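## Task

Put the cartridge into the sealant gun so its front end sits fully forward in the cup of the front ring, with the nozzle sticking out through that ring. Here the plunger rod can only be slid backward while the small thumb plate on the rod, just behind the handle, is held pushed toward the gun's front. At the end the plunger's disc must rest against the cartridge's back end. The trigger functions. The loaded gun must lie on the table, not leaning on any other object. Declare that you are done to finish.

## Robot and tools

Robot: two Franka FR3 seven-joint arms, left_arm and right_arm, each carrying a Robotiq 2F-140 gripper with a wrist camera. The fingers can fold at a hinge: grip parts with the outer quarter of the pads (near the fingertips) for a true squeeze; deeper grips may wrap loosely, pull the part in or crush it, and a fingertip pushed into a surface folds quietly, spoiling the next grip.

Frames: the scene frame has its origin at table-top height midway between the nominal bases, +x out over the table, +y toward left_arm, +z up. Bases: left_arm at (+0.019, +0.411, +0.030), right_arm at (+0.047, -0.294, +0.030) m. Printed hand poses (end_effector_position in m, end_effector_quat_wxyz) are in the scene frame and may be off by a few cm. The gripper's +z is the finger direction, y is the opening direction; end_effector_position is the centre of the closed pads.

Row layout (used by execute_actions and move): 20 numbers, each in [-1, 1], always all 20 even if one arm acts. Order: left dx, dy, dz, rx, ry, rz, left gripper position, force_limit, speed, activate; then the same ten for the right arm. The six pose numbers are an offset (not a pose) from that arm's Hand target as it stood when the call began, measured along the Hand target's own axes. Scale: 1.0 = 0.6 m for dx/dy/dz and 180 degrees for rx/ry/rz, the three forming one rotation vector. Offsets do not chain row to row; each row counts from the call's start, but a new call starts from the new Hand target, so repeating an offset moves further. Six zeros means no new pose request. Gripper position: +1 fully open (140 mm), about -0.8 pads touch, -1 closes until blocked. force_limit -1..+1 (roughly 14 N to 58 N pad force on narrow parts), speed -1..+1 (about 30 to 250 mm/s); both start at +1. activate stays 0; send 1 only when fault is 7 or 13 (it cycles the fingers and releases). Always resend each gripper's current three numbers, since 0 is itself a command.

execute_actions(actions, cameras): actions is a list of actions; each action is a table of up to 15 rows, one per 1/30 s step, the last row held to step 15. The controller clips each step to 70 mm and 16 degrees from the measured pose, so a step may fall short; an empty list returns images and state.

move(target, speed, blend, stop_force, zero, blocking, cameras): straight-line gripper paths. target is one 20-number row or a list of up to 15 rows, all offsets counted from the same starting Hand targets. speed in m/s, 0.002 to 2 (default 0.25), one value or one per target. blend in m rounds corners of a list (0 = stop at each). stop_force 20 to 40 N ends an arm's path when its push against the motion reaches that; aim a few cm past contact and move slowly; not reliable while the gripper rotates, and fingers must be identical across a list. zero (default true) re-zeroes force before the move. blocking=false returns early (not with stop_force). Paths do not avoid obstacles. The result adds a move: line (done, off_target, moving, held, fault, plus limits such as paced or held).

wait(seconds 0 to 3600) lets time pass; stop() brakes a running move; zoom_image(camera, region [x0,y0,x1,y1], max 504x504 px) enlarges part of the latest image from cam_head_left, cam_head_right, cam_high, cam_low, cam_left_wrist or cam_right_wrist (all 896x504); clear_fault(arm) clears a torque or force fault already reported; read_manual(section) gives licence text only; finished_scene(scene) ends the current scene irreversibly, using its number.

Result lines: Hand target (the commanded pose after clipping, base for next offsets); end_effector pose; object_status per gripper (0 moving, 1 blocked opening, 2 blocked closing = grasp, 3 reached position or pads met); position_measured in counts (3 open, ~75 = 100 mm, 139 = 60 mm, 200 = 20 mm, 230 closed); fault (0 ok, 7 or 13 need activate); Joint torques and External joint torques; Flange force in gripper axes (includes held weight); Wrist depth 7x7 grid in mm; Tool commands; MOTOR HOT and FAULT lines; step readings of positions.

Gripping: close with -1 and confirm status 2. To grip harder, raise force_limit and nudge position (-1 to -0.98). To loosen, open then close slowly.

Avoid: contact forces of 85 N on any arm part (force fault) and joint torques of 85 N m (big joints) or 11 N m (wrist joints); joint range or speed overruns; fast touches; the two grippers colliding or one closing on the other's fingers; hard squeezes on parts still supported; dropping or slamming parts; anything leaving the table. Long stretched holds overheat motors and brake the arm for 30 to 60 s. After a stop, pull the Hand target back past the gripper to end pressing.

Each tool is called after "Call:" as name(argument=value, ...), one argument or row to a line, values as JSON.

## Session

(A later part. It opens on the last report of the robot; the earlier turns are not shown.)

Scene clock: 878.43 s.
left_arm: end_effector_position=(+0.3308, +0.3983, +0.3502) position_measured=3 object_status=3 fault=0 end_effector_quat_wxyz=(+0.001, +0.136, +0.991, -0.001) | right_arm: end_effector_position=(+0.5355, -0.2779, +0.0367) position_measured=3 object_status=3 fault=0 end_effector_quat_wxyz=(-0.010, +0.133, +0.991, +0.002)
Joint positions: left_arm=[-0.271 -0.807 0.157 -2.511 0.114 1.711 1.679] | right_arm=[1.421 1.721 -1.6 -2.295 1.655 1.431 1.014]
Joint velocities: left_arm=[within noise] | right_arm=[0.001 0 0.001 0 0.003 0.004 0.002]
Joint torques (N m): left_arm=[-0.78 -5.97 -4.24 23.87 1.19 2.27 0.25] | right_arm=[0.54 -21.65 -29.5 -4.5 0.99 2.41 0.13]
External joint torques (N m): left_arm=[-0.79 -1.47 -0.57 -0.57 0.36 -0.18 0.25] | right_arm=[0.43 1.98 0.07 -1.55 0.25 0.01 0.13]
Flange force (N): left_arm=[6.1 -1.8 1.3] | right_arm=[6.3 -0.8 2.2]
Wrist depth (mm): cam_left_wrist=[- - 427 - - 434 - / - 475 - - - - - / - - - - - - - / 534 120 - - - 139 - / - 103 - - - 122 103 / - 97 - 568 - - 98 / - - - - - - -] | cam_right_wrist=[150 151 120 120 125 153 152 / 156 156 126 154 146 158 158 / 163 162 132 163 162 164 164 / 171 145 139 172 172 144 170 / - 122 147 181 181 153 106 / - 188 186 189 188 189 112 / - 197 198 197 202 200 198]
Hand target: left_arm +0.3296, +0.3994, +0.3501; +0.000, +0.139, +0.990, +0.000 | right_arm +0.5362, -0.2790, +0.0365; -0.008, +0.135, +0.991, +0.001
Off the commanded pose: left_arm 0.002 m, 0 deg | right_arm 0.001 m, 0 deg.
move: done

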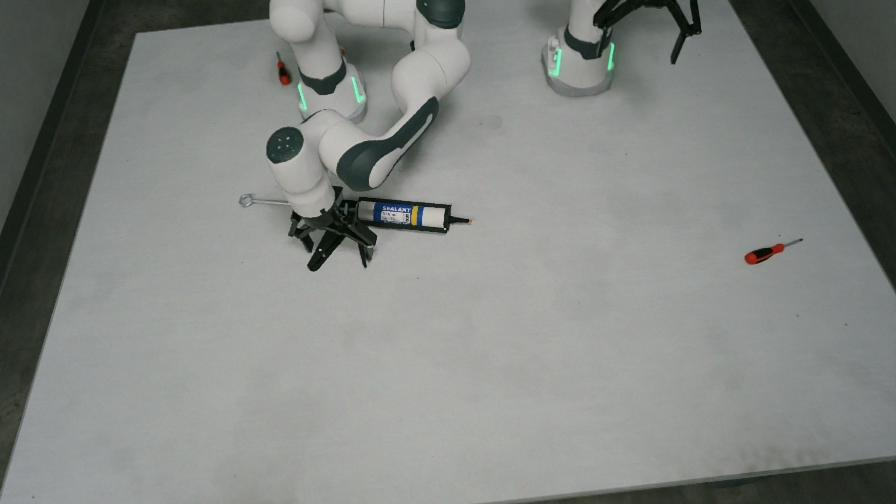

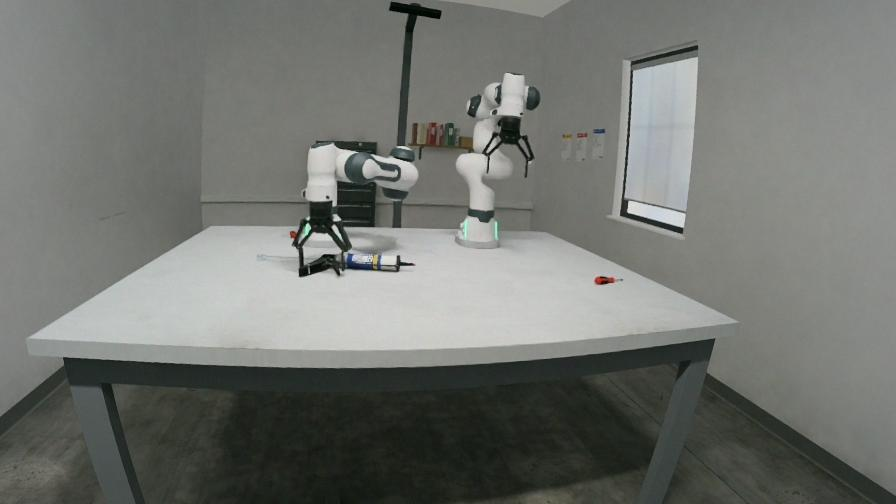

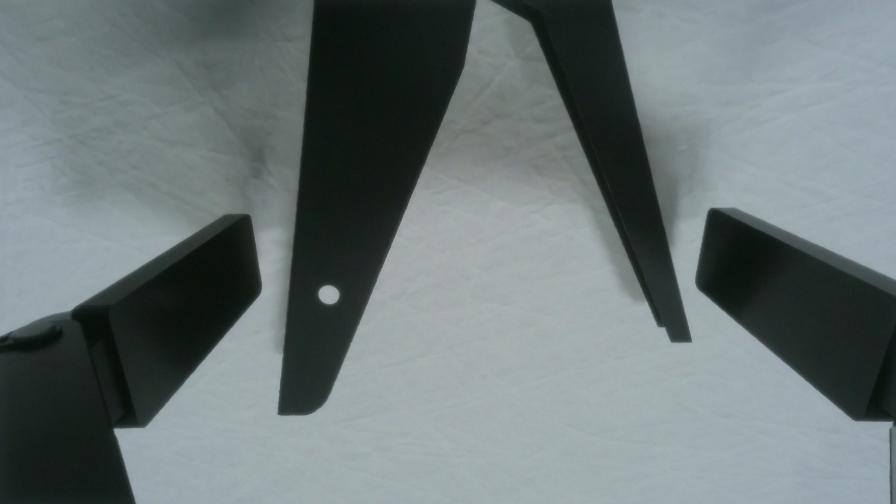

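Call:
execute_actions(
  actions=[
    [[0,0,0,0,0,0,1,-0.02,0.5,0,0,0,0,0,0,0,0.3,-0.3,-0.8,0]],
    [[0,0,0,0,0,0,1,-0.02,0.5,0,0,0,0,0,0,0,0.3,-0.3,-0.8,0]],
    [[0,0,0,0,0,0,1,-0.02,0.5,0,0,0,0,0,0,0,0.3,-0.3,-0.8,0]],
  ],
  cameras=["cam_right_wrist"],
)

Call:
execute_actions(
  actions=[
    [[0,0,0,0,0,0,1,-0.02,0.5,0,0,0,0,0,0,0,0.0,-0.3,-0.8,0]],
    [[0,0,0,0,0,0,1,-0.02,0.5,0,0,0,0,0,0,0,0.0,-0.3,-0.8,0]],
  ],
  cameras=["cam_right_wrist"],
)

Scene clock: 885.27 s.
left_arm: end_effector_position=(+0.3308, +0.3983, +0.3502) position_measured=3 object_status=3 fault=0 end_effector_quat_wxyz=(+0.001, +0.136, +0.991, -0.001) | right_arm: end_effector_position=(+0.5362, -0.2874, +0.0390) position_measured=91 object_status=3 fault=0 end_effector_quat_wxyz=(-0.005, +0.141, +0.990, -0.006)
Joint positions: left_arm=[-0.271 -0.807 0.157 -2.511 0.114 1.711 1.679] | right_arm=[1.418 1.718 -1.6 -2.302 1.646 1.451 1.019]
Joint torques (N m): left_arm=[-0.7 -5.95 -4.25 23.91 1.2 2.26 0.25] | right_arm=[2.6 -23.89 -27.46 -1.4 2.09 1.02 -0.16]
External joint torques (N m): left_arm=[-0.69 -1.43 -0.52 -0.59 0.38 -0.2 0.25] | right_arm=[2.76 -0.55 2 1.65 1.4 -1.45 -0.16]
External joint torques at the end of the 1st action: left_arm=[-0.73 -1.35 -0.6 -0.65 0.36 -0.18 0.22] | right_arm=[0.56 1.77 0.02 -1.27 -0.06 0.09 0.05]
External joint torques at the end of the 2nd action: left_arm=[-0.75 -1.43 -0.63 -0.57 0.36 -0.19 0.21] | right_arm=[3.5 -0.6 2.6 1.86 1.82 -1.88 -0.22]
Flange force (N): left_arm=[6.1 -1.6 1.3] | right_arm=[3.6 4.5 5.8]
Flange force at the end of the 1st action (N): left_arm=[5.9 -1.8 1.5] | right_arm=[5.8 -0.7 1.4]
Flange force at the end of the 2nd action (N): left_arm=[6.0 -1.9 1.2] | right_arm=[5.4 5.4 7.6]
Wrist depth (mm): cam_left_wrist=[- - - - - - - / - - - - - 458 - / - - - - - - - / - 120 - - - 140 - / - 103 - - - 122 103 / - 96 - - - - 98 / - - - - - - -] | cam_right_wrist=[153 153 151 120 126 152 151 / 159 159 157 127 134 158 158 / 167 166 163 136 144 165 165 / 174 173 138 172 170 120 174 / - - 147 182 181 111 - / - - 193 192 192 - - / - - 204 203 201 - -]
Hand target: left_arm +0.3296, +0.3994, +0.3501; +0.000, +0.139, +0.990, +0.000 | right_arm +0.5362, -0.2790, +0.0365; -0.008, +0.135, +0.991, +0.001
Off the commanded pose: left_arm 0.002 m, 0 deg | right_arm 0.009 m, 1 deg.
Step readings (end_effector_position of left_arm | right_arm; steps 1 to 15: 1st action; 16 to 30: 2nd action; 31 to 45: 3rd action):
0: (+0.3308, +0.3983, +0.3502) | (+0.5357, -0.2780, +0.0367)
1: (+0.3308, +0.3983, +0.3502) | (+0.5357, -0.2780, +0.0367)
2: (+0.3308, +0.3983, +0.3502) | (+0.5357, -0.2780, +0.0367)
4: (+0.3308, +0.3983, +0.3502) | (+0.5357, -0.2781, +0.0367)
8: (+0.3308, +0.3983, +0.3502) | (+0.5357, -0.2781, +0.0367)
15: (+0.3308, +0.3983, +0.3502) | (+0.5359, -0.2776, +0.0367)
16: (+0.3308, +0.3983, +0.3502) | (+0.5359, -0.2777, +0.0367)
17: (+0.3308, +0.3983, +0.3502) | (+0.5358, -0.2785, +0.0368)
19: (+0.3308, +0.3983, +0.3502) | (+0.5356, -0.2800, +0.0370)
23: (+0.3308, +0.3983, +0.3502) | (+0.5352, -0.2831, +0.0374)
30: (+0.3308, +0.3983, +0.3502) | (+0.5358, -0.2866, +0.0386)
31: (+0.3308, +0.3983, +0.3502) | (+0.5359, -0.2871, +0.0387)
32: (+0.3308, +0.3983, +0.3502) | (+0.5360, -0.2875, +0.0388)
34: (+0.3308, +0.3983, +0.3502) | (+0.5361, -0.2875, +0.0390)
38: (+0.3308, +0.3983, +0.3502) | (+0.5362, -0.2873, +0.0390)
45: (+0.3308, +0.3983, +0.3502) | (+0.5362, -0.2874, +0.0390)

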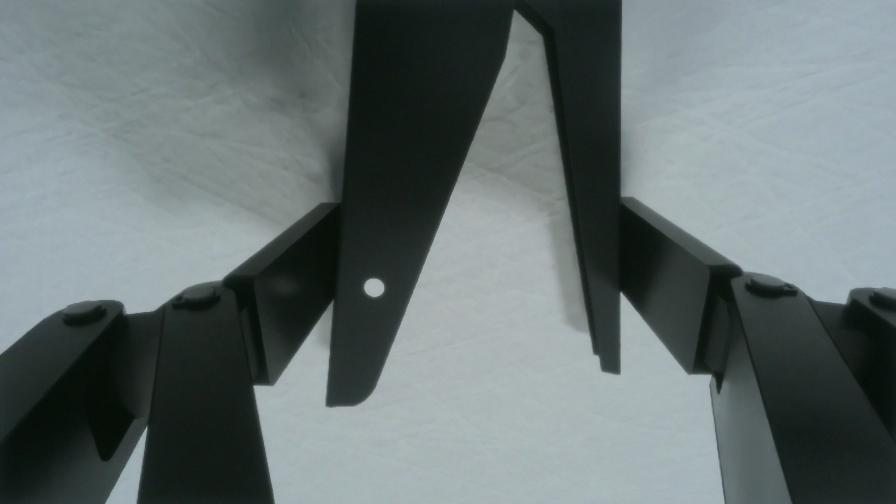

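Scene clock: 886.47 s.
left_arm: end_effector_position=(+0.3308, +0.3983, +0.3502) position_measured=3 object_status=3 fault=0 end_effector_quat_wxyz=(+0.001, +0.136, +0.991, -0.001) | right_arm: end_effector_position=(+0.5384, -0.2886, +0.0407) position_measured=128 object_status=3 fault=0 end_effector_quat_wxyz=(-0.001, +0.143, +0.990, -0.007)
Joint positions: left_arm=[-0.271 -0.807 0.157 -2.511 0.114 1.711 1.679] | right_arm=[1.418 1.701 -1.598 -2.302 1.638 1.471 1.022]
Joint torques (N m): left_arm=[-0.76 -5.92 -4.33 23.91 1.2 2.27 0.22] | right_arm=[3.24 -23.93 -25.64 -0.94 1.63 0.36 -0.35]
External joint torques (N m): left_arm=[-0.81 -1.27 -0.66 -0.67 0.37 -0.2 0.22] | right_arm=[3.23 -0.53 3.98 1.61 0.9 -2.13 -0.35]
External joint torques at the end of the 1st action: left_arm=[-0.83 -1.36 -0.62 -0.67 0.35 -0.2 0.26] | right_arm=[3.51 -0.61 4.53 1.73 0.95 -2.41 -0.41]
Flange force (N): left_arm=[5.7 -1.9 1.4] | right_arm=[5.9 4.4 8.3]
Flange force at the end of the 1st action (N): left_arm=[6.0 -1.9 1.4] | right_arm=[6.5 4.7 9.4]
Wrist depth (mm): cam_left_wrist=[- - - - - - 415 / - - 455 - - - 454 / - - - - 472 - 482 / - 120 509 - - 140 - / - 103 - - - 122 103 / - 97 - - 588 - 98 / - - - - - - -] | cam_right_wrist=[154 154 154 122 126 154 153 / 159 161 160 128 158 158 159 / 170 166 167 136 145 167 166 / 177 179 138 144 141 174 175 / - - 141 181 157 - - / - - 194 195 196 - - / - - 207 204 205 - -]
Hand target: left_arm +0.3296, +0.3994, +0.3501; +0.000, +0.139, +0.990, +0.000 | right_arm +0.5362, -0.2790, +0.0365; -0.008, +0.135, +0.991, +0.001
Off the commanded pose: left_arm 0.002 m, 0 deg | right_arm 0.011 m, 1 deg.
Step readings (end_effector_position of left_arm | right_arm; steps 1 to 15: 1st action; 16 to 30: 2nd action):
0: (+0.3308, +0.3983, +0.3502) | (+0.5362, -0.2874, +0.0390)
1: (+0.3308, +0.3983, +0.3502) | (+0.5362, -0.2874, +0.0390)
2: (+0.3308, +0.3983, +0.3502) | (+0.5362, -0.2874, +0.0390)
4: (+0.3308, +0.3983, +0.3502) | (+0.5364, -0.2880, +0.0392)
8: (+0.3308, +0.3983, +0.3502) | (+0.5369, -0.2892, +0.0397)
15: (+0.3308, +0.3983, +0.3502) | (+0.5383, -0.2889, +0.0407)
16: (+0.3308, +0.3983, +0.3502) | (+0.5384, -0.2886, +0.0407)
17: (+0.3308, +0.3983, +0.3502) | (+0.5384, -0.2885, +0.0407)
19: (+0.3308, +0.3983, +0.3502) | (+0.5384, -0.2886, +0.0407)
23: (+0.3308, +0.3983, +0.3502) | (+0.5384, -0.2886, +0.0407)
30: (+0.3308, +0.3983, +0.3502) | (+0.5384, -0.2886, +0.0407)

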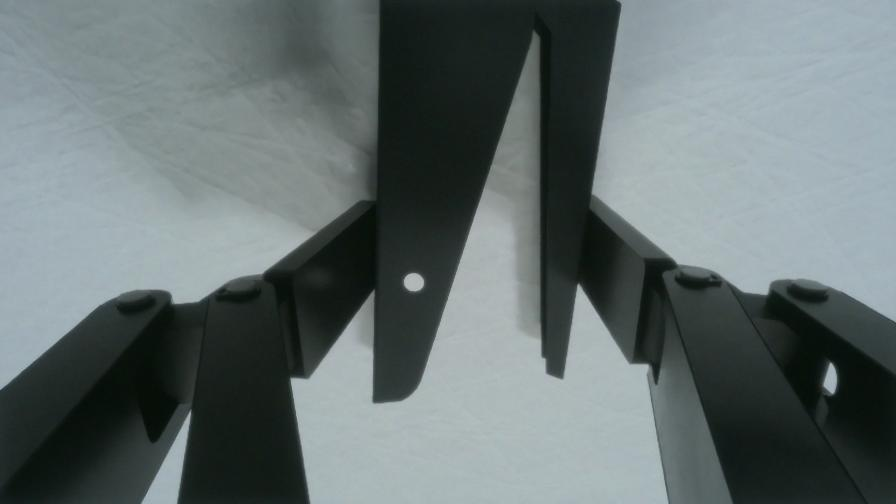

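Call:
execute_actions(
  actions=[
    [[0,0,0,0,0,0,1,-0.02,0.5,0,0,0,0,0,0,0,-0.2,-0.3,-0.8,0]],
    [[0,0,0,0,0,0,1,-0.02,0.5,0,0,0,0,0,0,0,-0.2,-0.3,-0.8,0]],
  ],
  cameras=["cam_right_wrist","cam_high"],
)

Call:
zoom_image(
  camera="cam_high",
  region=[320, 180, 480, 240],
)

Call:
execute_actions(
  actions=[
    [[0,0,0,0,0,0,1,-0.02,0.5,0,0,0,0,0,0,0,0.6,-0.3,-0.3,0]],
    [[0,0,0,0,0,0,1,-0.02,0.5,0,0,0,0,0,0,0,0.6,-0.3,-0.3,0]],
  ],
  cameras=["cam_right_wrist","cam_high"],
)

Scene clock: 893.67 s.
left_arm: end_effector_position=(+0.3308, +0.3983, +0.3502) position_measured=3 object_status=3 fault=0 end_effector_quat_wxyz=(+0.001, +0.136, +0.991, -0.001) | right_arm: end_effector_position=(+0.5398, -0.2883, +0.0417) position_measured=153 object_status=2 fault=0 end_effector_quat_wxyz=(+0.001, +0.144, +0.990, -0.006)
Joint positions: left_arm=[-0.271 -0.807 0.157 -2.511 0.114 1.711 1.679] | right_arm=[1.418 1.683 -1.595 -2.302 1.631 1.487 1.024]
Joint torques (N m): left_arm=[-0.77 -5.97 -4.25 23.85 1.19 2.27 0.25] | right_arm=[3.41 -24.37 -24.63 -0.68 1.23 0.18 -0.48]
External joint torques (N m): left_arm=[-0.8 -1.35 -0.54 -0.73 0.36 -0.2 0.25] | right_arm=[3.31 -0.9 5.11 1.45 0.49 -2.31 -0.48]
External joint torques at the end of the 1st action: left_arm=[-0.79 -1.33 -0.68 -0.66 0.36 -0.2 0.23] | right_arm=[3.39 -0.89 4.5 1.68 0.45 -2.46 -0.58]
Flange force (N): left_arm=[6.1 -1.8 1.6] | right_arm=[6.7 4.0 9.4]
Flange force at the end of the 1st action (N): left_arm=[5.9 -2.0 1.4] | right_arm=[6.2 4.1 7.9]
Wrist depth (mm): cam_left_wrist=[- - 446 - - - - / - - - - - - - / - 499 - - 492 - - / - 120 - - - 139 - / - 103 - 540 - 122 103 / - 97 - - - - 98 / - - - - - - -] | cam_right_wrist=[154 154 154 122 128 154 153 / 161 161 160 129 136 160 160 / 170 168 169 135 145 168 168 / 177 177 135 145 132 174 178 / - 89 106 155 161 - 183 / - - 196 194 196 - - / - - 208 209 207 - -]
Hand target: left_arm +0.3296, +0.3994, +0.3501; +0.000, +0.139, +0.990, +0.000 | right_arm +0.5362, -0.2790, +0.0365; -0.008, +0.135, +0.991, +0.001
Off the commanded pose: left_arm 0.002 m, 0 deg | right_arm 0.011 m, 2 deg.
Step readings (end_effector_position of left_arm | right_arm; steps 1 to 15: 1st action; 16 to 30: 2nd action):
0: (+0.3308, +0.3983, +0.3502) | (+0.5384, -0.2886, +0.0407)
1: (+0.3308, +0.3983, +0.3502) | (+0.5384, -0.2887, +0.0407)
2: (+0.3308, +0.3983, +0.3502) | (+0.5384, -0.2887, +0.0408)
4: (+0.3308, +0.3983, +0.3502) | (+0.5387, -0.2888, +0.0409)
8: (+0.3308, +0.3983, +0.3502) | (+0.5393, -0.2888, +0.0414)
15: (+0.3308, +0.3983, +0.3502) | (+0.5398, -0.2883, +0.0417)
16: (+0.3308, +0.3983, +0.3502) | (+0.5398, -0.2883, +0.0417)
17: (+0.3308, +0.3983, +0.3502) | (+0.5398, -0.2883, +0.0417)
19: (+0.3308, +0.3983, +0.3502) | (+0.5398, -0.2883, +0.0417)
23: (+0.3308, +0.3983, +0.3502) | (+0.5398, -0.2883, +0.0417)
30: (+0.3308, +0.3983, +0.3502) | (+0.5398, -0.2883, +0.0417)
Images, in order (width x height): cam_high 896x504, cam_right_wrist 896x504.

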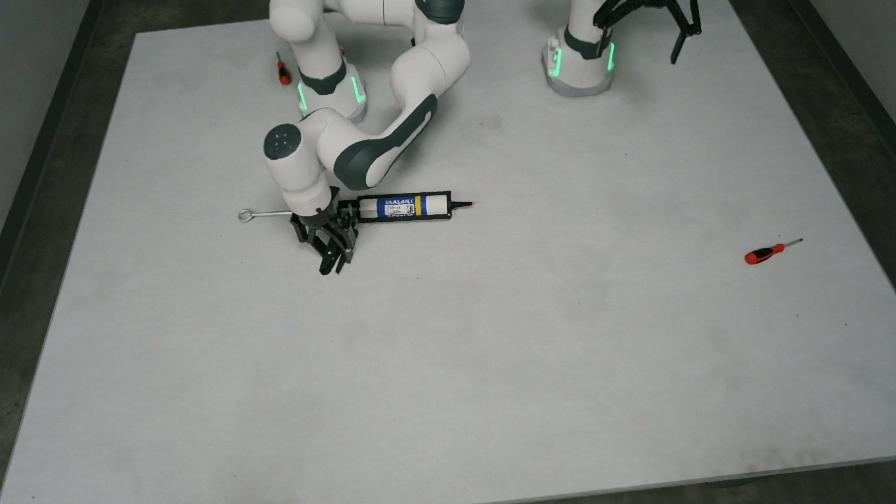

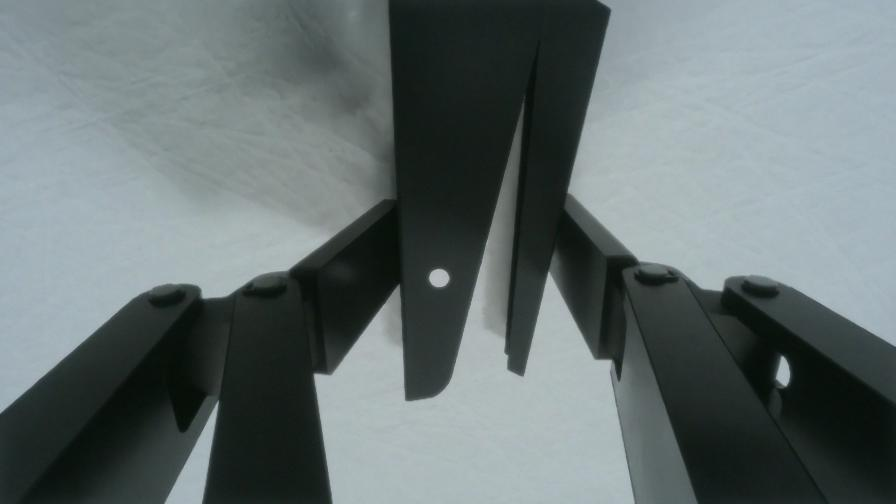

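Scaled by 3.150.

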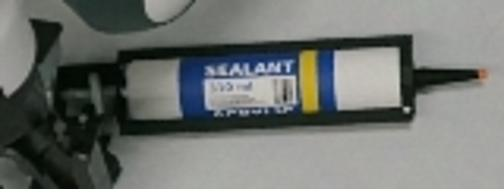

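Scene clock: 894.87 s.
left_arm: end_effector_position=(+0.3308, +0.3983, +0.3502) position_measured=3 object_status=3 fault=0 end_effector_quat_wxyz=(+0.001, +0.136, +0.991, -0.001) | right_arm: end_effector_position=(+0.5366, -0.2806, +0.0369) position_measured=53 object_status=3 fault=0 end_effector_quat_wxyz=(-0.007, +0.137, +0.991, -0.001)
Joint positions: left_arm=[-0.271 -0.807 0.157 -2.511 0.114 1.711 1.679] | right_arm=[1.423 1.678 -1.586 -2.297 1.631 1.479 1.019]
Joint torques (N m): left_arm=[-0.74 -5.87 -4.32 23.87 1.2 2.28 0.25] | right_arm=[0.05 -22.23 -29.98 -3.13 0.51 2.21 -0.26]
External joint torques (N m): left_arm=[-0.75 -1.19 -0.59 -0.75 0.37 -0.2 0.25] | right_arm=[-0.07 1.47 -0.1 -0.96 -0.24 -0.24 -0.26]
External joint torques at the end of the 1st action: left_arm=[-0.81 -1.38 -0.67 -0.64 0.36 -0.2 0.24] | right_arm=[-0.07 1.17 -0.15 -0.92 -0.16 -0.18 -0.15]
Flange force (N): left_arm=[5.6 -1.7 1.7] | right_arm=[3.0 -1.7 -0.1]
Flange force at the end of the 1st action (N): left_arm=[6.0 -2.0 1.4] | right_arm=[2.8 -1.4 -0.1]
Wrist depth (mm): cam_left_wrist=[- - - - - 436 - / - - - - - - - / - - 490 - - - - / - 120 - - - 139 - / - 103 - - - 122 103 / - 96 - - - - 98 / - - - - - - -] | cam_right_wrist=[150 151 149 119 125 152 151 / 158 156 156 125 145 158 157 / 164 162 163 132 140 164 164 / 171 170 153 139 159 144 172 / - 103 178 149 182 133 86 / - - 189 188 189 190 - / - - 200 200 198 200 -]
Hand target: left_arm +0.3296, +0.3994, +0.3501; +0.000, +0.139, +0.990, +0.000 | right_arm +0.5362, -0.2790, +0.0365; -0.008, +0.135, +0.991, +0.001
Off the commanded pose: left_arm 0.002 m, 0 deg | right_arm 0.002 m, 0 deg.
Step readings (end_effector_position of left_arm | right_arm; steps 1 to 15: 1st action; 16 to 30: 2nd action):
0: (+0.3308, +0.3983, +0.3502) | (+0.5398, -0.2883, +0.0417)
1: (+0.3308, +0.3983, +0.3502) | (+0.5398, -0.2883, +0.0417)
2: (+0.3308, +0.3983, +0.3502) | (+0.5395, -0.2874, +0.0412)
4: (+0.3308, +0.3983, +0.3502) | (+0.5384, -0.2840, +0.0392)
8: (+0.3308, +0.3983, +0.3502) | (+0.5372, -0.2811, +0.0373)
15: (+0.3308, +0.3983, +0.3502) | (+0.5368, -0.2808, +0.0369)
16: (+0.3308, +0.3983, +0.3502) | (+0.5367, -0.2807, +0.0369)
17: (+0.3308, +0.3983, +0.3502) | (+0.5367, -0.2807, +0.0369)
19: (+0.3308, +0.3983, +0.3502) | (+0.5367, -0.2807, +0.0369)
23: (+0.3308, +0.3983, +0.3502) | (+0.5366, -0.2806, +0.0369)
30: (+0.3308, +0.3983, +0.3502) | (+0.5366, -0.2806, +0.0369)
Images, in order (width x height): cam_high 896x504, cam_right_wrist 896x504.

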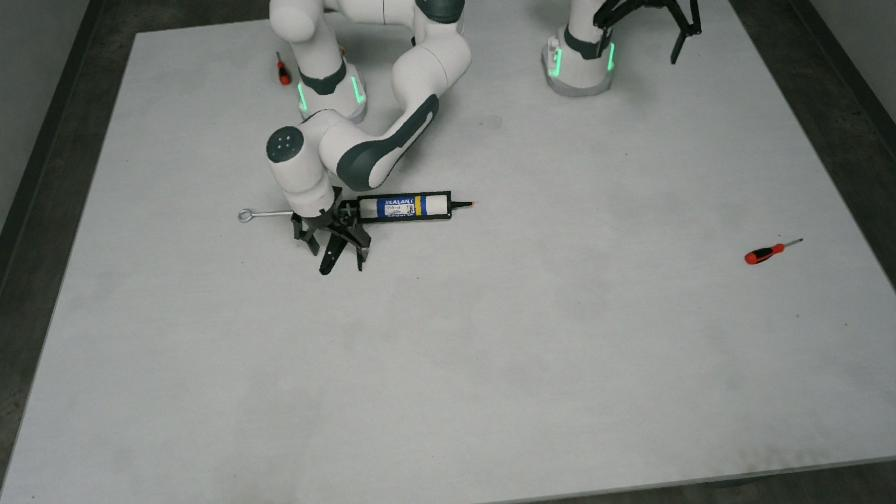

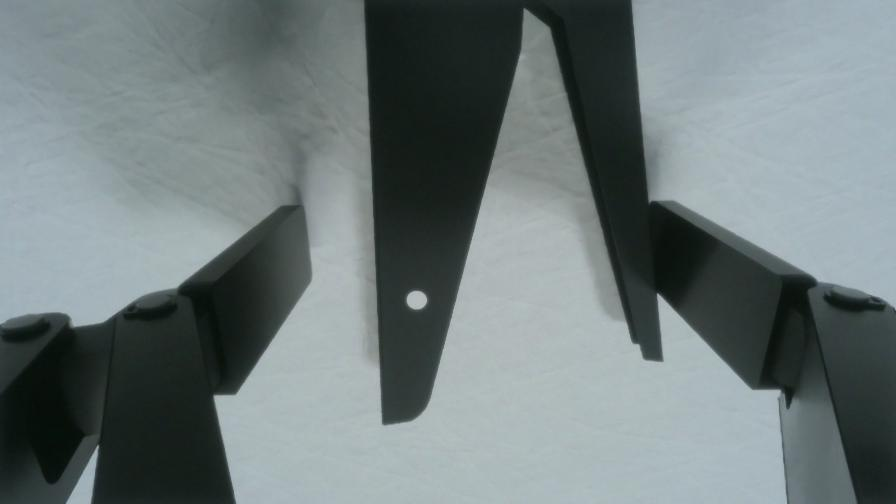

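Call:
zoom_image(
  camera="cam_high",
  region=[340, 180, 400, 230],
)

Call:
move(
  target=[0,0,0,0,0,0,1,-0.02,0.5,0,0,0.02,0,0,0,0,1,-0.3,-0.3,0],
  cameras=["cam_right_wrist"],
)

Call:
execute_actions(
  actions=[
    [[0,0,0,0,0,0,1,-0.02,0.5,0,0,0,0,0,0,0,0.2,-0.3,-0.8,0]],
    [[0,0,0,0,0,0,1,-0.02,0.5,0,0,0,0,0,0,0,0.2,-0.3,-0.8,0]],
    [[0,0,0,0,0,0,1,-0.02,0.5,0,0,0,0,0,0,0,0.2,-0.3,-0.8,0]],
  ],
  cameras=["cam_right_wrist"],
)

Scaled by 8.400.

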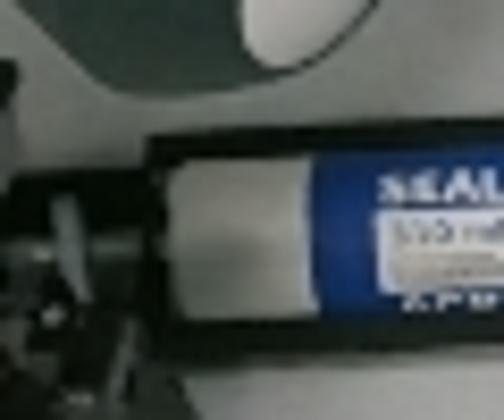

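Scene clock: 904.47 s.
left_arm: end_effector_position=(+0.3308, +0.3983, +0.3502) position_measured=3 object_status=3 fault=0 end_effector_quat_wxyz=(+0.001, +0.136, +0.991, -0.001) | right_arm: end_effector_position=(+0.5394, -0.2691, +0.0364) position_measured=3 object_status=3 fault=0 end_effector_quat_wxyz=(-0.007, +0.132, +0.991, -0.001)
Joint positions: left_arm=[-0.271 -0.807 0.157 -2.511 0.114 1.711 1.679] | right_arm=[1.437 1.678 -1.586 -2.285 1.631 1.478 1.035]
Joint velocities: left_arm=[within noise] | right_arm=[0 -0.001 0 0 0.002 -0.001 0.005]
Joint torques (N m): left_arm=[-0.75 -5.94 -4.24 23.86 1.19 2.27 0.23] | right_arm=[-0.08 -22.83 -30.38 -3.06 0.63 2.28 0.1]
External joint torques (N m): left_arm=[-0.72 -1.48 -0.49 -0.58 0.37 -0.19 0.23] | right_arm=[-0.26 1.08 -0.42 -0.98 -0.13 -0.16 0.1]
Flange force (N): left_arm=[6.2 -1.6 1.3] | right_arm=[2.3 -1.1 -0.7]
Wrist depth (mm): cam_left_wrist=[- - - 429 - - - / - - - - - - - / - - - 464 - - - / - 120 - - - 140 - / - 103 - - - 122 103 / - 97 - - - - 98 / - - - - - - -] | cam_right_wrist=[150 150 121 118 125 148 151 / 156 156 154 124 154 158 156 / 163 162 160 161 164 161 - / 169 132 168 168 173 142 168 / - 122 177 179 180 179 106 / - 188 187 187 189 189 112 / - 199 201 199 200 199 199]
Hand target: left_arm +0.3296, +0.3994, +0.3501; +0.000, +0.139, +0.990, +0.000 | right_arm +0.5395, -0.2675, +0.0365; -0.008, +0.135, +0.991, +0.001
Off the commanded pose: left_arm 0.002 m, 0 deg | right_arm 0.002 m, 0 deg.
move: done

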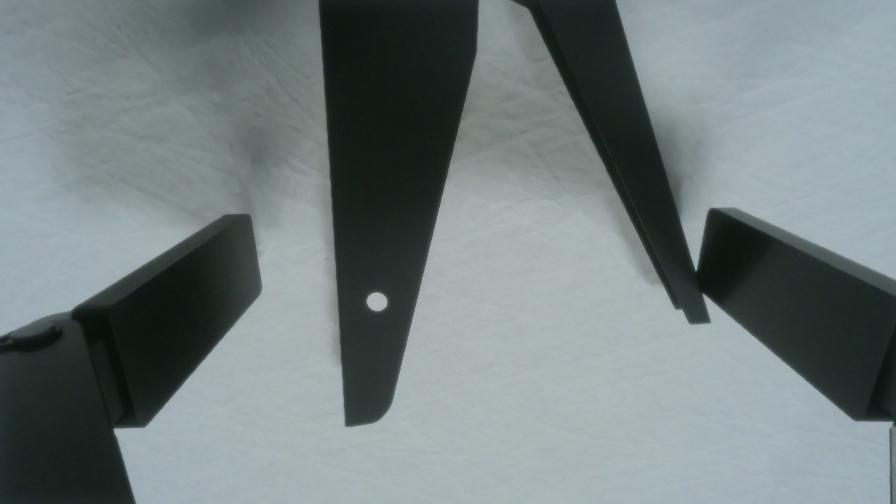

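Scene clock: 906.17 s.
left_arm: end_effector_position=(+0.3308, +0.3983, +0.3502) position_measured=3 object_status=3 fault=0 end_effector_quat_wxyz=(+0.001, +0.136, +0.991, -0.001) | right_arm: end_effector_position=(+0.5407, -0.2650, +0.0376) position_measured=67 object_status=2 fault=0 end_effector_quat_wxyz=(-0.007, +0.135, +0.991, +0.003)
Joint positions: left_arm=[-0.271 -0.807 0.157 -2.511 0.114 1.711 1.679] | right_arm=[1.438 1.676 -1.59 -2.283 1.635 1.473 1.043]
Joint torques (N m): left_arm=[-0.75 -5.97 -4.27 23.88 1.2 2.27 0.21] | right_arm=[-0.32 -21.8 -28.29 -3.68 -0.02 2.16 -0.16]
External joint torques (N m): left_arm=[-0.76 -1.43 -0.55 -0.63 0.38 -0.19 0.21] | right_arm=[-0.32 2.15 1.67 -1.5 -0.77 -0.28 -0.16]
External joint torques at the end of the 1st action: left_arm=[-0.8 -1.41 -0.6 -0.6 0.36 -0.19 0.27] | right_arm=[-2.64 3.13 0.69 -2.27 -1.04 0.59 0.18]
External joint torques at the end of the 2nd action: left_arm=[-0.82 -1.23 -0.62 -0.76 0.36 -0.18 0.29] | right_arm=[-0.23 2.25 1.18 -1.34 -0.65 -0.22 -0.41]
Flange force (N): left_arm=[6.2 -1.8 1.4] | right_arm=[4.3 -2.6 3.1]
Flange force at the end of the 1st action (N): left_arm=[6.0 -1.8 1.3] | right_arm=[-0.5 -5.2 1.7]
Flange force at the end of the 2nd action (N): left_arm=[5.7 -1.8 1.7] | right_arm=[4.0 -2.8 2.4]
Wrist depth (mm): cam_left_wrist=[460 - - - - - 442 / - - - - - - - / - - - - - - - / - 120 - - - 139 - / - 103 558 - - 122 103 / - 96 - - - 598 98 / - - - - - - -] | cam_right_wrist=[150 151 120 122 126 153 153 / 156 157 126 155 156 158 159 / 163 162 133 163 162 166 166 / 170 170 138 172 171 148 174 / - - 145 181 181 126 86 / - - 188 190 191 191 - / - - 200 200 202 202 -]
Hand target: left_arm +0.3296, +0.3994, +0.3501; +0.000, +0.139, +0.990, +0.000 | right_arm +0.5395, -0.2675, +0.0365; -0.008, +0.135, +0.991, +0.001
Off the commanded pose: left_arm 0.002 m, 0 deg | right_arm 0.003 m, 0 deg.
Step readings (end_effector_position of left_arm | right_arm; steps 1 to 15: 1st action; 16 to 30: 2nd action; 31 to 45: 3rd action):
0: (+0.3308, +0.3983, +0.3502) | (+0.5394, -0.2691, +0.0364)
1: (+0.3308, +0.3983, +0.3502) | (+0.5394, -0.2691, +0.0364)
2: (+0.3308, +0.3983, +0.3502) | (+0.5394, -0.2691, +0.0364)
4: (+0.3308, +0.3983, +0.3502) | (+0.5394, -0.2691, +0.0364)
8: (+0.3308, +0.3983, +0.3502) | (+0.5397, -0.2680, +0.0365)
15: (+0.3308, +0.3983, +0.3502) | (+0.5405, -0.2644, +0.0369)
16: (+0.3308, +0.3983, +0.3502) | (+0.5406, -0.2642, +0.0369)
17: (+0.3308, +0.3983, +0.3502) | (+0.5406, -0.2640, +0.0370)
19: (+0.3308, +0.3983, +0.3502) | (+0.5406, -0.2638, +0.0370)
23: (+0.3308, +0.3983, +0.3502) | (+0.5406, -0.2642, +0.0372)
30: (+0.3308, +0.3983, +0.3502) | (+0.5407, -0.2650, +0.0376)
31: (+0.3308, +0.3983, +0.3502) | (+0.5407, -0.2650, +0.0376)
32: (+0.3308, +0.3983, +0.3502) | (+0.5407, -0.2650, +0.0376)
34: (+0.3308, +0.3983, +0.3502) | (+0.5407, -0.2650, +0.0376)
38: (+0.3308, +0.3983, +0.3502) | (+0.5407, -0.2650, +0.0376)
45: (+0.3308, +0.3983, +0.3502) | (+0.5407, -0.2650, +0.0376)

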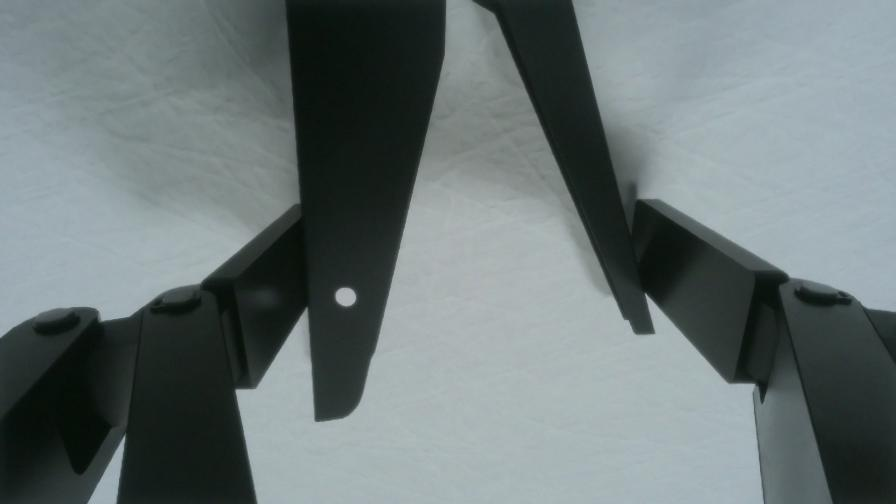

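Call:
execute_actions(
  actions=[
    [[0,0,0,0,0,0,1,-0.02,0.5,0,0,0,0,0,0,0,0.6,-0.3,-0.6,0]],
    [[0,0,0,0,0,0,1,-0.02,0.5,0,0,0,0,0,0,0,1,-0.3,-0.6,0]],
    [[0,0,0,0,0,0,1,-0.02,0.5,0,0,0,0,0,0,0,1,-0.3,-0.6,0]],
  ],
)

Call:
move(
  target=[0,0,0,0,0,0,1,-0.02,0.5,0,0,0.01,-0.04,0,0,0,1,-0.3,-0.3,0],
  speed=0.08,
)

Call:
move(
  target=[0,0,0,0,0,0,1,-0.02,0.5,0,0,0.15,-0.35,0,0,0,1,-0.3,-0.3,0],
  cameras=["cam_right_wrist","cam_high","cam_low"],
)

Call:
zoom_image(
  camera="cam_high",
  region=[320, 180, 480, 240],
)

Call:
zoom_image(
  camera="cam_low",
  region=[290, 235, 420, 285],
)

Scene clock: 917.00 s.
left_arm: end_effector_position=(+0.3308, +0.3983, +0.3502) position_measured=3 object_status=3 fault=0 end_effector_quat_wxyz=(+0.001, +0.136, +0.991, -0.001) | right_arm: end_effector_position=(+0.5401, -0.2652, +0.0368) position_measured=3 object_status=3 fault=0 end_effector_quat_wxyz=(-0.008, +0.135, +0.991, +0.003)
Joint positions: left_arm=[-0.271 -0.807 0.157 -2.511 0.114 1.711 1.679] | right_arm=[1.438 1.676 -1.588 -2.283 1.635 1.473 1.043]
Joint torques (N m): left_arm=[-0.74 -5.91 -4.24 23.94 1.19 2.27 0.22] | right_arm=[-0.35 -22.07 -30.01 -3.37 0.47 2.41 -0.15]
External joint torques (N m): left_arm=[-0.75 -1.35 -0.55 -0.58 0.36 -0.2 0.22] | right_arm=[-0.4 1.88 -0.11 -1.19 -0.28 -0.01 -0.15]
External joint torques at the end of the 1st action: left_arm=[-0.75 -1.36 -0.54 -0.63 0.37 -0.18 0.2] | right_arm=[-0.23 1.82 -0.1 -1.15 -0.25 -0.03 -0.11]
External joint torques at the end of the 2nd action: left_arm=[-0.81 -1.48 -0.54 -0.59 0.37 -0.18 0.23] | right_arm=[-0.18 1.74 -0.13 -1.1 -0.27 -0.06 -0.12]
Flange force (N): left_arm=[5.8 -1.7 1.2] | right_arm=[2.7 -2.1 0.3]
Flange force at the end of the 1st action (N): left_arm=[5.9 -1.8 1.4] | right_arm=[3.1 -1.8 0.4]
Flange force at the end of the 2nd action (N): left_arm=[6.2 -1.8 1.3] | right_arm=[3.0 -1.7 0.2]
Wrist depth (mm): cam_left_wrist=[- - - - - - - / - - - - - - - / - - - - - - - / - 120 - 502 - 139 - / - 103 - - - 122 103 / - 97 - - - - 98 / - - 621 - - 604 -] | cam_right_wrist=[149 151 120 120 125 152 152 / - 156 126 154 133 158 158 / 164 164 132 163 164 163 165 / 169 145 139 172 172 142 169 / - 122 148 180 181 181 106 / - 187 184 189 190 191 112 / - 198 199 199 201 200 199]
Hand target: left_arm +0.3296, +0.3994, +0.3501; +0.000, +0.139, +0.990, +0.000 | right_arm +0.5395, -0.2675, +0.0365; -0.008, +0.135, +0.991, +0.001
Off the commanded pose: left_arm 0.002 m, 0 deg | right_arm 0.002 m, 0 deg.
Step readings (end_effector_position of left_arm | right_arm; steps 1 to 15: 1st action; 16 to 30: 2nd action; 31 to 45: 3rd action):
0: (+0.3308, +0.3983, +0.3502) | (+0.5407, -0.2650, +0.0376)
1: (+0.3308, +0.3983, +0.3502) | (+0.5407, -0.2650, +0.0376)
2: (+0.3308, +0.3983, +0.3502) | (+0.5407, -0.2650, +0.0376)
4: (+0.3308, +0.3983, +0.3502) | (+0.5401, -0.2652, +0.0370)
8: (+0.3308, +0.3983, +0.3502) | (+0.5401, -0.2652, +0.0368)
15: (+0.3308, +0.3983, +0.3502) | (+0.5401, -0.2652, +0.0368)
16: (+0.3308, +0.3983, +0.3502) | (+0.5401, -0.2652, +0.0368)
17: (+0.3308, +0.3983, +0.3502) | (+0.5401, -0.2652, +0.0368)
19: (+0.3308, +0.3983, +0.3502) | (+0.5401, -0.2652, +0.0368)
23: (+0.3308, +0.3983, +0.3502) | (+0.5401, -0.2652, +0.0368)
30: (+0.3308, +0.3983, +0.3502) | (+0.5401, -0.2652, +0.0368)
31: (+0.3308, +0.3983, +0.3502) | (+0.5401, -0.2652, +0.0368)
32: (+0.3308, +0.3983, +0.3502) | (+0.5401, -0.2652, +0.0368)
34: (+0.3308, +0.3983, +0.3502) | (+0.5401, -0.2652, +0.0368)
38: (+0.3308, +0.3983, +0.3502) | (+0.5401, -0.2652, +0.0368)
45: (+0.3308, +0.3983, +0.3502) | (+0.5401, -0.2652, +0.0368)

Scene clock: 917.83 s.
left_arm: end_effector_position=(+0.3308, +0.3983, +0.3502) position_measured=3 object_status=3 fault=0 end_effector_quat_wxyz=(+0.001, +0.136, +0.991, -0.001) | right_arm: end_effector_position=(+0.5421, -0.2629, +0.0600) position_measured=3 object_status=3 fault=0 end_effector_quat_wxyz=(-0.006, +0.133, +0.991, +0.000)
Joint positions: left_arm=[-0.271 -0.807 0.157 -2.511 0.114 1.711 1.679] | right_arm=[1.437 1.664 -1.638 -2.276 1.591 1.45 1.047]
Joint velocities: left_arm=[within noise] | right_arm=[0 0 -0.001 -0.001 -0.003 -0.004 0.003]
Joint torques (N m): left_arm=[-0.83 -5.92 -4.25 23.85 1.18 2.28 0.21] | right_arm=[-0.32 -23.43 -30.77 -1.95 0.23 2.01 0.17]
External joint torques (N m): left_arm=[-0.82 -1.29 -0.53 -0.66 0.36 -0.17 0.21] | right_arm=[-0.32 0.83 -0.81 -0.56 -0.51 -0.43 0.17]
Flange force (N): left_arm=[5.7 -1.8 1.5] | right_arm=[1.0 -0.6 -2.6]
Wrist depth (mm): cam_left_wrist=[- - - - - - - / - - - - - - - / - - - - - - - / - 119 - - - 140 - / - 103 - - 536 122 103 / - 96 - - - - 98 / - - - - - - -] | cam_right_wrist=[171 171 140 168 169 172 172 / - 177 148 177 155 179 178 / 186 188 155 187 183 187 188 / 195 132 166 196 195 149 193 / - 122 201 205 205 203 106 / - 215 216 217 218 217 106 / - 231 228 229 229 228 229]
Hand target: left_arm +0.3296, +0.3994, +0.3501; +0.000, +0.139, +0.990, +0.000 | right_arm +0.5414, -0.2618, +0.0605; -0.008, +0.135, +0.991, +0.001
Off the commanded pose: left_arm 0.002 m, 0 deg | right_arm 0.001 m, 0 deg.
move: done

Scene clock: 919.93 s.
left_arm: end_effector_position=(+0.3308, +0.3983, +0.3502) position_measured=3 object_status=3 fault=0 end_effector_quat_wxyz=(+0.001, +0.136, +0.991, -0.001) | right_arm: end_effector_position=(+0.5696, -0.1758, +0.2700) position_measured=3 object_status=3 fault=0 end_effector_quat_wxyz=(-0.007, +0.132, +0.991, +0.001)
Joint positions: left_arm=[-0.271 -0.807 0.157 -2.511 0.114 1.711 1.679] | right_arm=[1.388 1.45 -2.005 -1.944 1.281 1.206 1.245]
Joint velocities: left_arm=[within noise] | right_arm=[-0.001 0 0 0.001 0.001 -0.001 0.006]
Joint torques (N m): left_arm=[-0.77 -5.96 -4.3 23.87 1.19 2.26 0.2] | right_arm=[-0.31 -28.57 -29.91 3.36 0.33 2.02 0.15]
External joint torques (N m): left_arm=[-0.76 -1.35 -0.54 -0.72 0.37 -0.21 0.2] | right_arm=[-0.43 1.61 -0.52 -0.76 -0.4 -0.4 0.15]
Flange force (N): left_arm=[6.1 -1.8 1.6] | right_arm=[3.5 -1.4 1.4]
Wrist depth (mm): cam_left_wrist=[- - - - - - - / - - - - - - - / - - - - - - - / - 120 - - - 140 - / - 103 539 - - 122 103 / - 96 - - - - 98 / - 629 - - - 611 -] | cam_right_wrist=[362 361 335 358 369 360 349 / 376 371 348 - 382 384 - / 395 399 391 398 397 393 - / 414 132 414 411 424 139 110 / - 122 428 - - 131 106 / - 107 455 - - - 101 / - - - - - 484 -]
Hand target: left_arm +0.3296, +0.3994, +0.3501; +0.000, +0.139, +0.990, +0.000 | right_arm +0.5688, -0.1759, +0.2704; -0.008, +0.135, +0.991, +0.001
Off the commanded pose: left_arm 0.002 m, 0 deg | right_arm 0.001 m, 0 deg.
move: done
Images, in order (width x height): cam_high 896x504, cam_low 896x504, cam_right_wrist 896x504.

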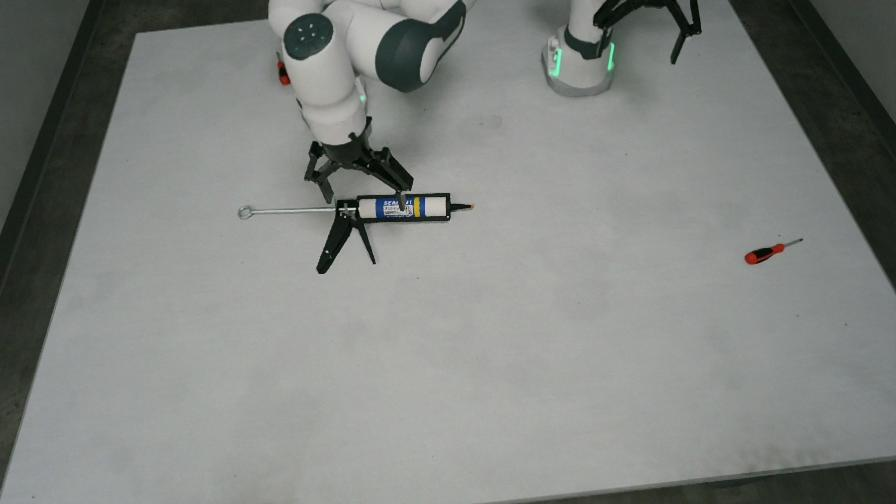

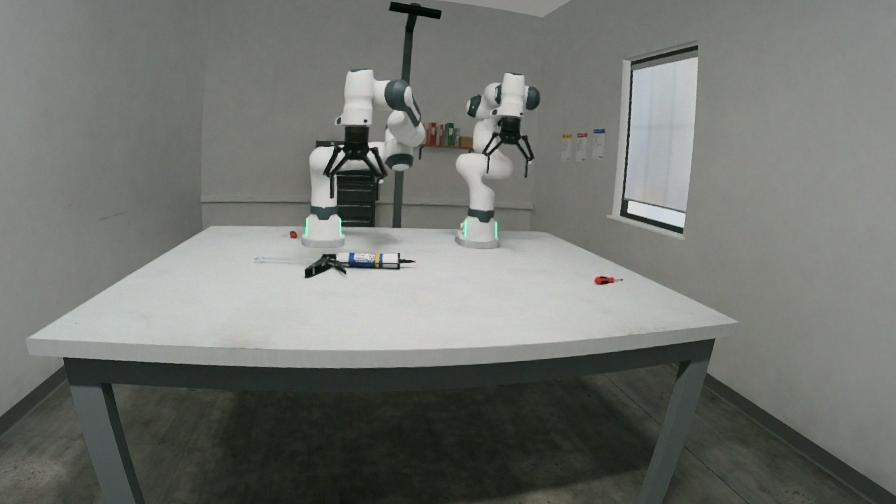

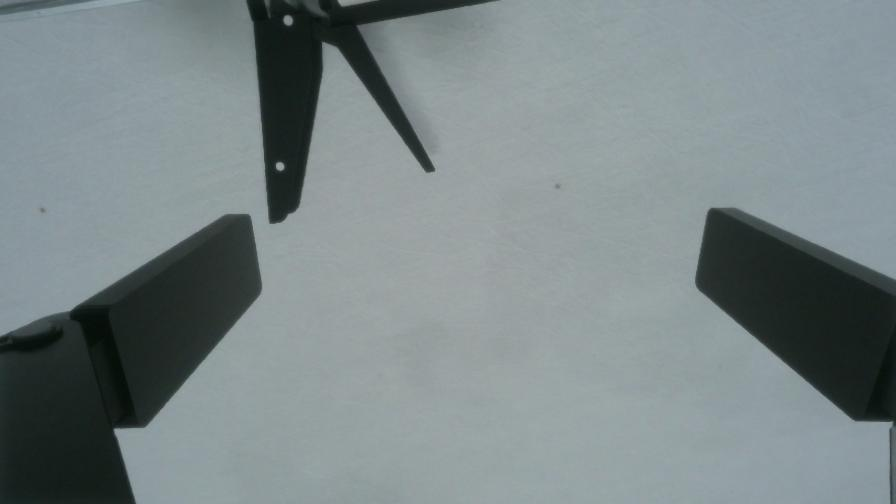

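Scaled by 3.150.

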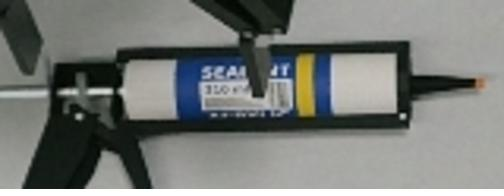

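Scaled by 3.877.

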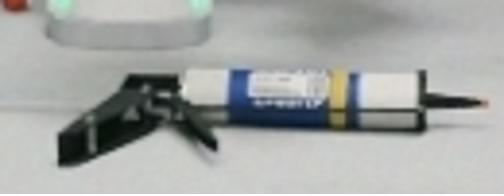

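Call:
move(
  target=[0,0,0,0,0,0,1,-0.02,0.5,0,0.2,-0.05,0,0,0,0,1,-0.3,-0.3,0],
  cameras=["cam_right_wrist"],
)

Call:
zoom_image(
  camera="cam_right_wrist",
  region=[240, 30, 440, 150],
)

Call:
zoom_image(
  camera="cam_right_wrist",
  region=[500, 0, 700, 150],
)

Scene clock: 924.60 s.
left_arm: end_effector_position=(+0.3308, +0.3983, +0.3502) position_measured=3 object_status=3 fault=0 end_effector_quat_wxyz=(+0.001, +0.136, +0.991, -0.001) | right_arm: end_effector_position=(+0.4463, -0.1724, +0.2722) position_measured=3 object_status=3 fault=0 end_effector_quat_wxyz=(-0.007, +0.137, +0.991, +0.001)
Joint positions: left_arm=[-0.271 -0.807 0.157 -2.511 0.114 1.711 1.679] | right_arm=[1.686 1.557 -2.137 -2.299 1.154 1.156 1.186]
Joint velocities: left_arm=[within noise] | right_arm=[0 0.001 0.001 0 0 -0.001 -0.008]
Joint torques (N m): left_arm=[-0.74 -5.95 -4.29 23.89 1.18 2.27 0.25] | right_arm=[0.58 -21.93 -26.12 4.52 0.25 2.3 -0.13]
External joint torques (N m): left_arm=[-0.73 -1.36 -0.57 -0.66 0.36 -0.19 0.25] | right_arm=[0.63 1.38 -0.59 -1.7 -0.45 -0.12 -0.14]
Flange force (N): left_arm=[6.0 -1.7 1.5] | right_arm=[8.2 -3.0 3.7]
Wrist depth (mm): cam_left_wrist=[- - - - - - - / - - - - - - - / - - - - - - - / - 120 - - - 139 - / - 103 - - - 122 103 / - 95 - - - - 98 / - - - - - - -] | cam_right_wrist=[365 364 365 - 360 362 - / 381 - 365 350 342 - 381 / 395 397 378 374 397 399 383 / - 122 410 413 415 139 - / - 122 428 434 - 434 106 / - - 461 - - 457 - / - - - 484 482 - -]
Hand target: left_arm +0.3296, +0.3994, +0.3501; +0.000, +0.139, +0.990, +0.000 | right_arm +0.4452, -0.1727, +0.2724; -0.008, +0.135, +0.991, +0.001
Off the commanded pose: left_arm 0.002 m, 0 deg | right_arm 0.001 m, 0 deg.
move: done

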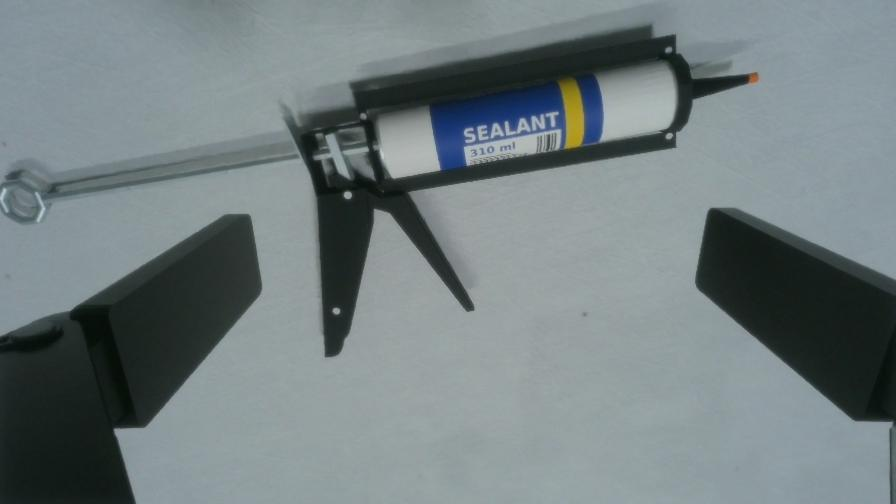

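Scaled by 2.520.

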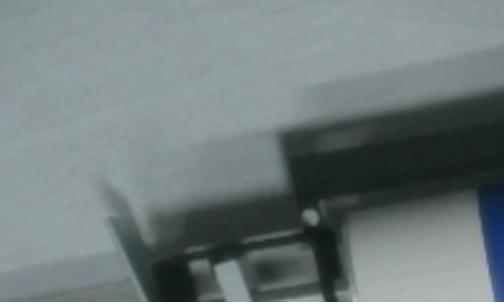

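Scaled by 2.520.

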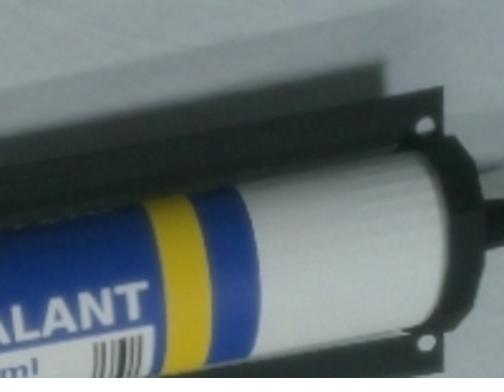

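Call:
zoom_image(
  camera="cam_right_wrist",
  region=[290, 90, 430, 210],
)

Scaled by 3.600.

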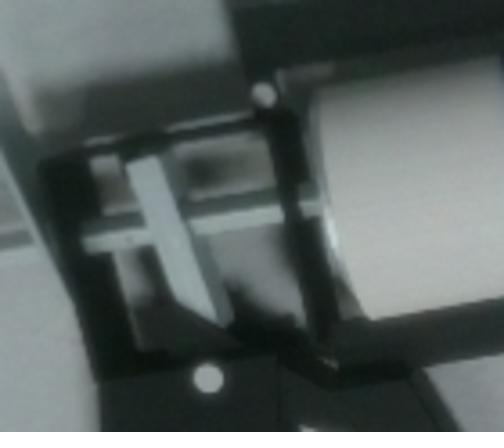

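Call:
finished_scene(
  scene=2,
)

The scene is finished: the task was done.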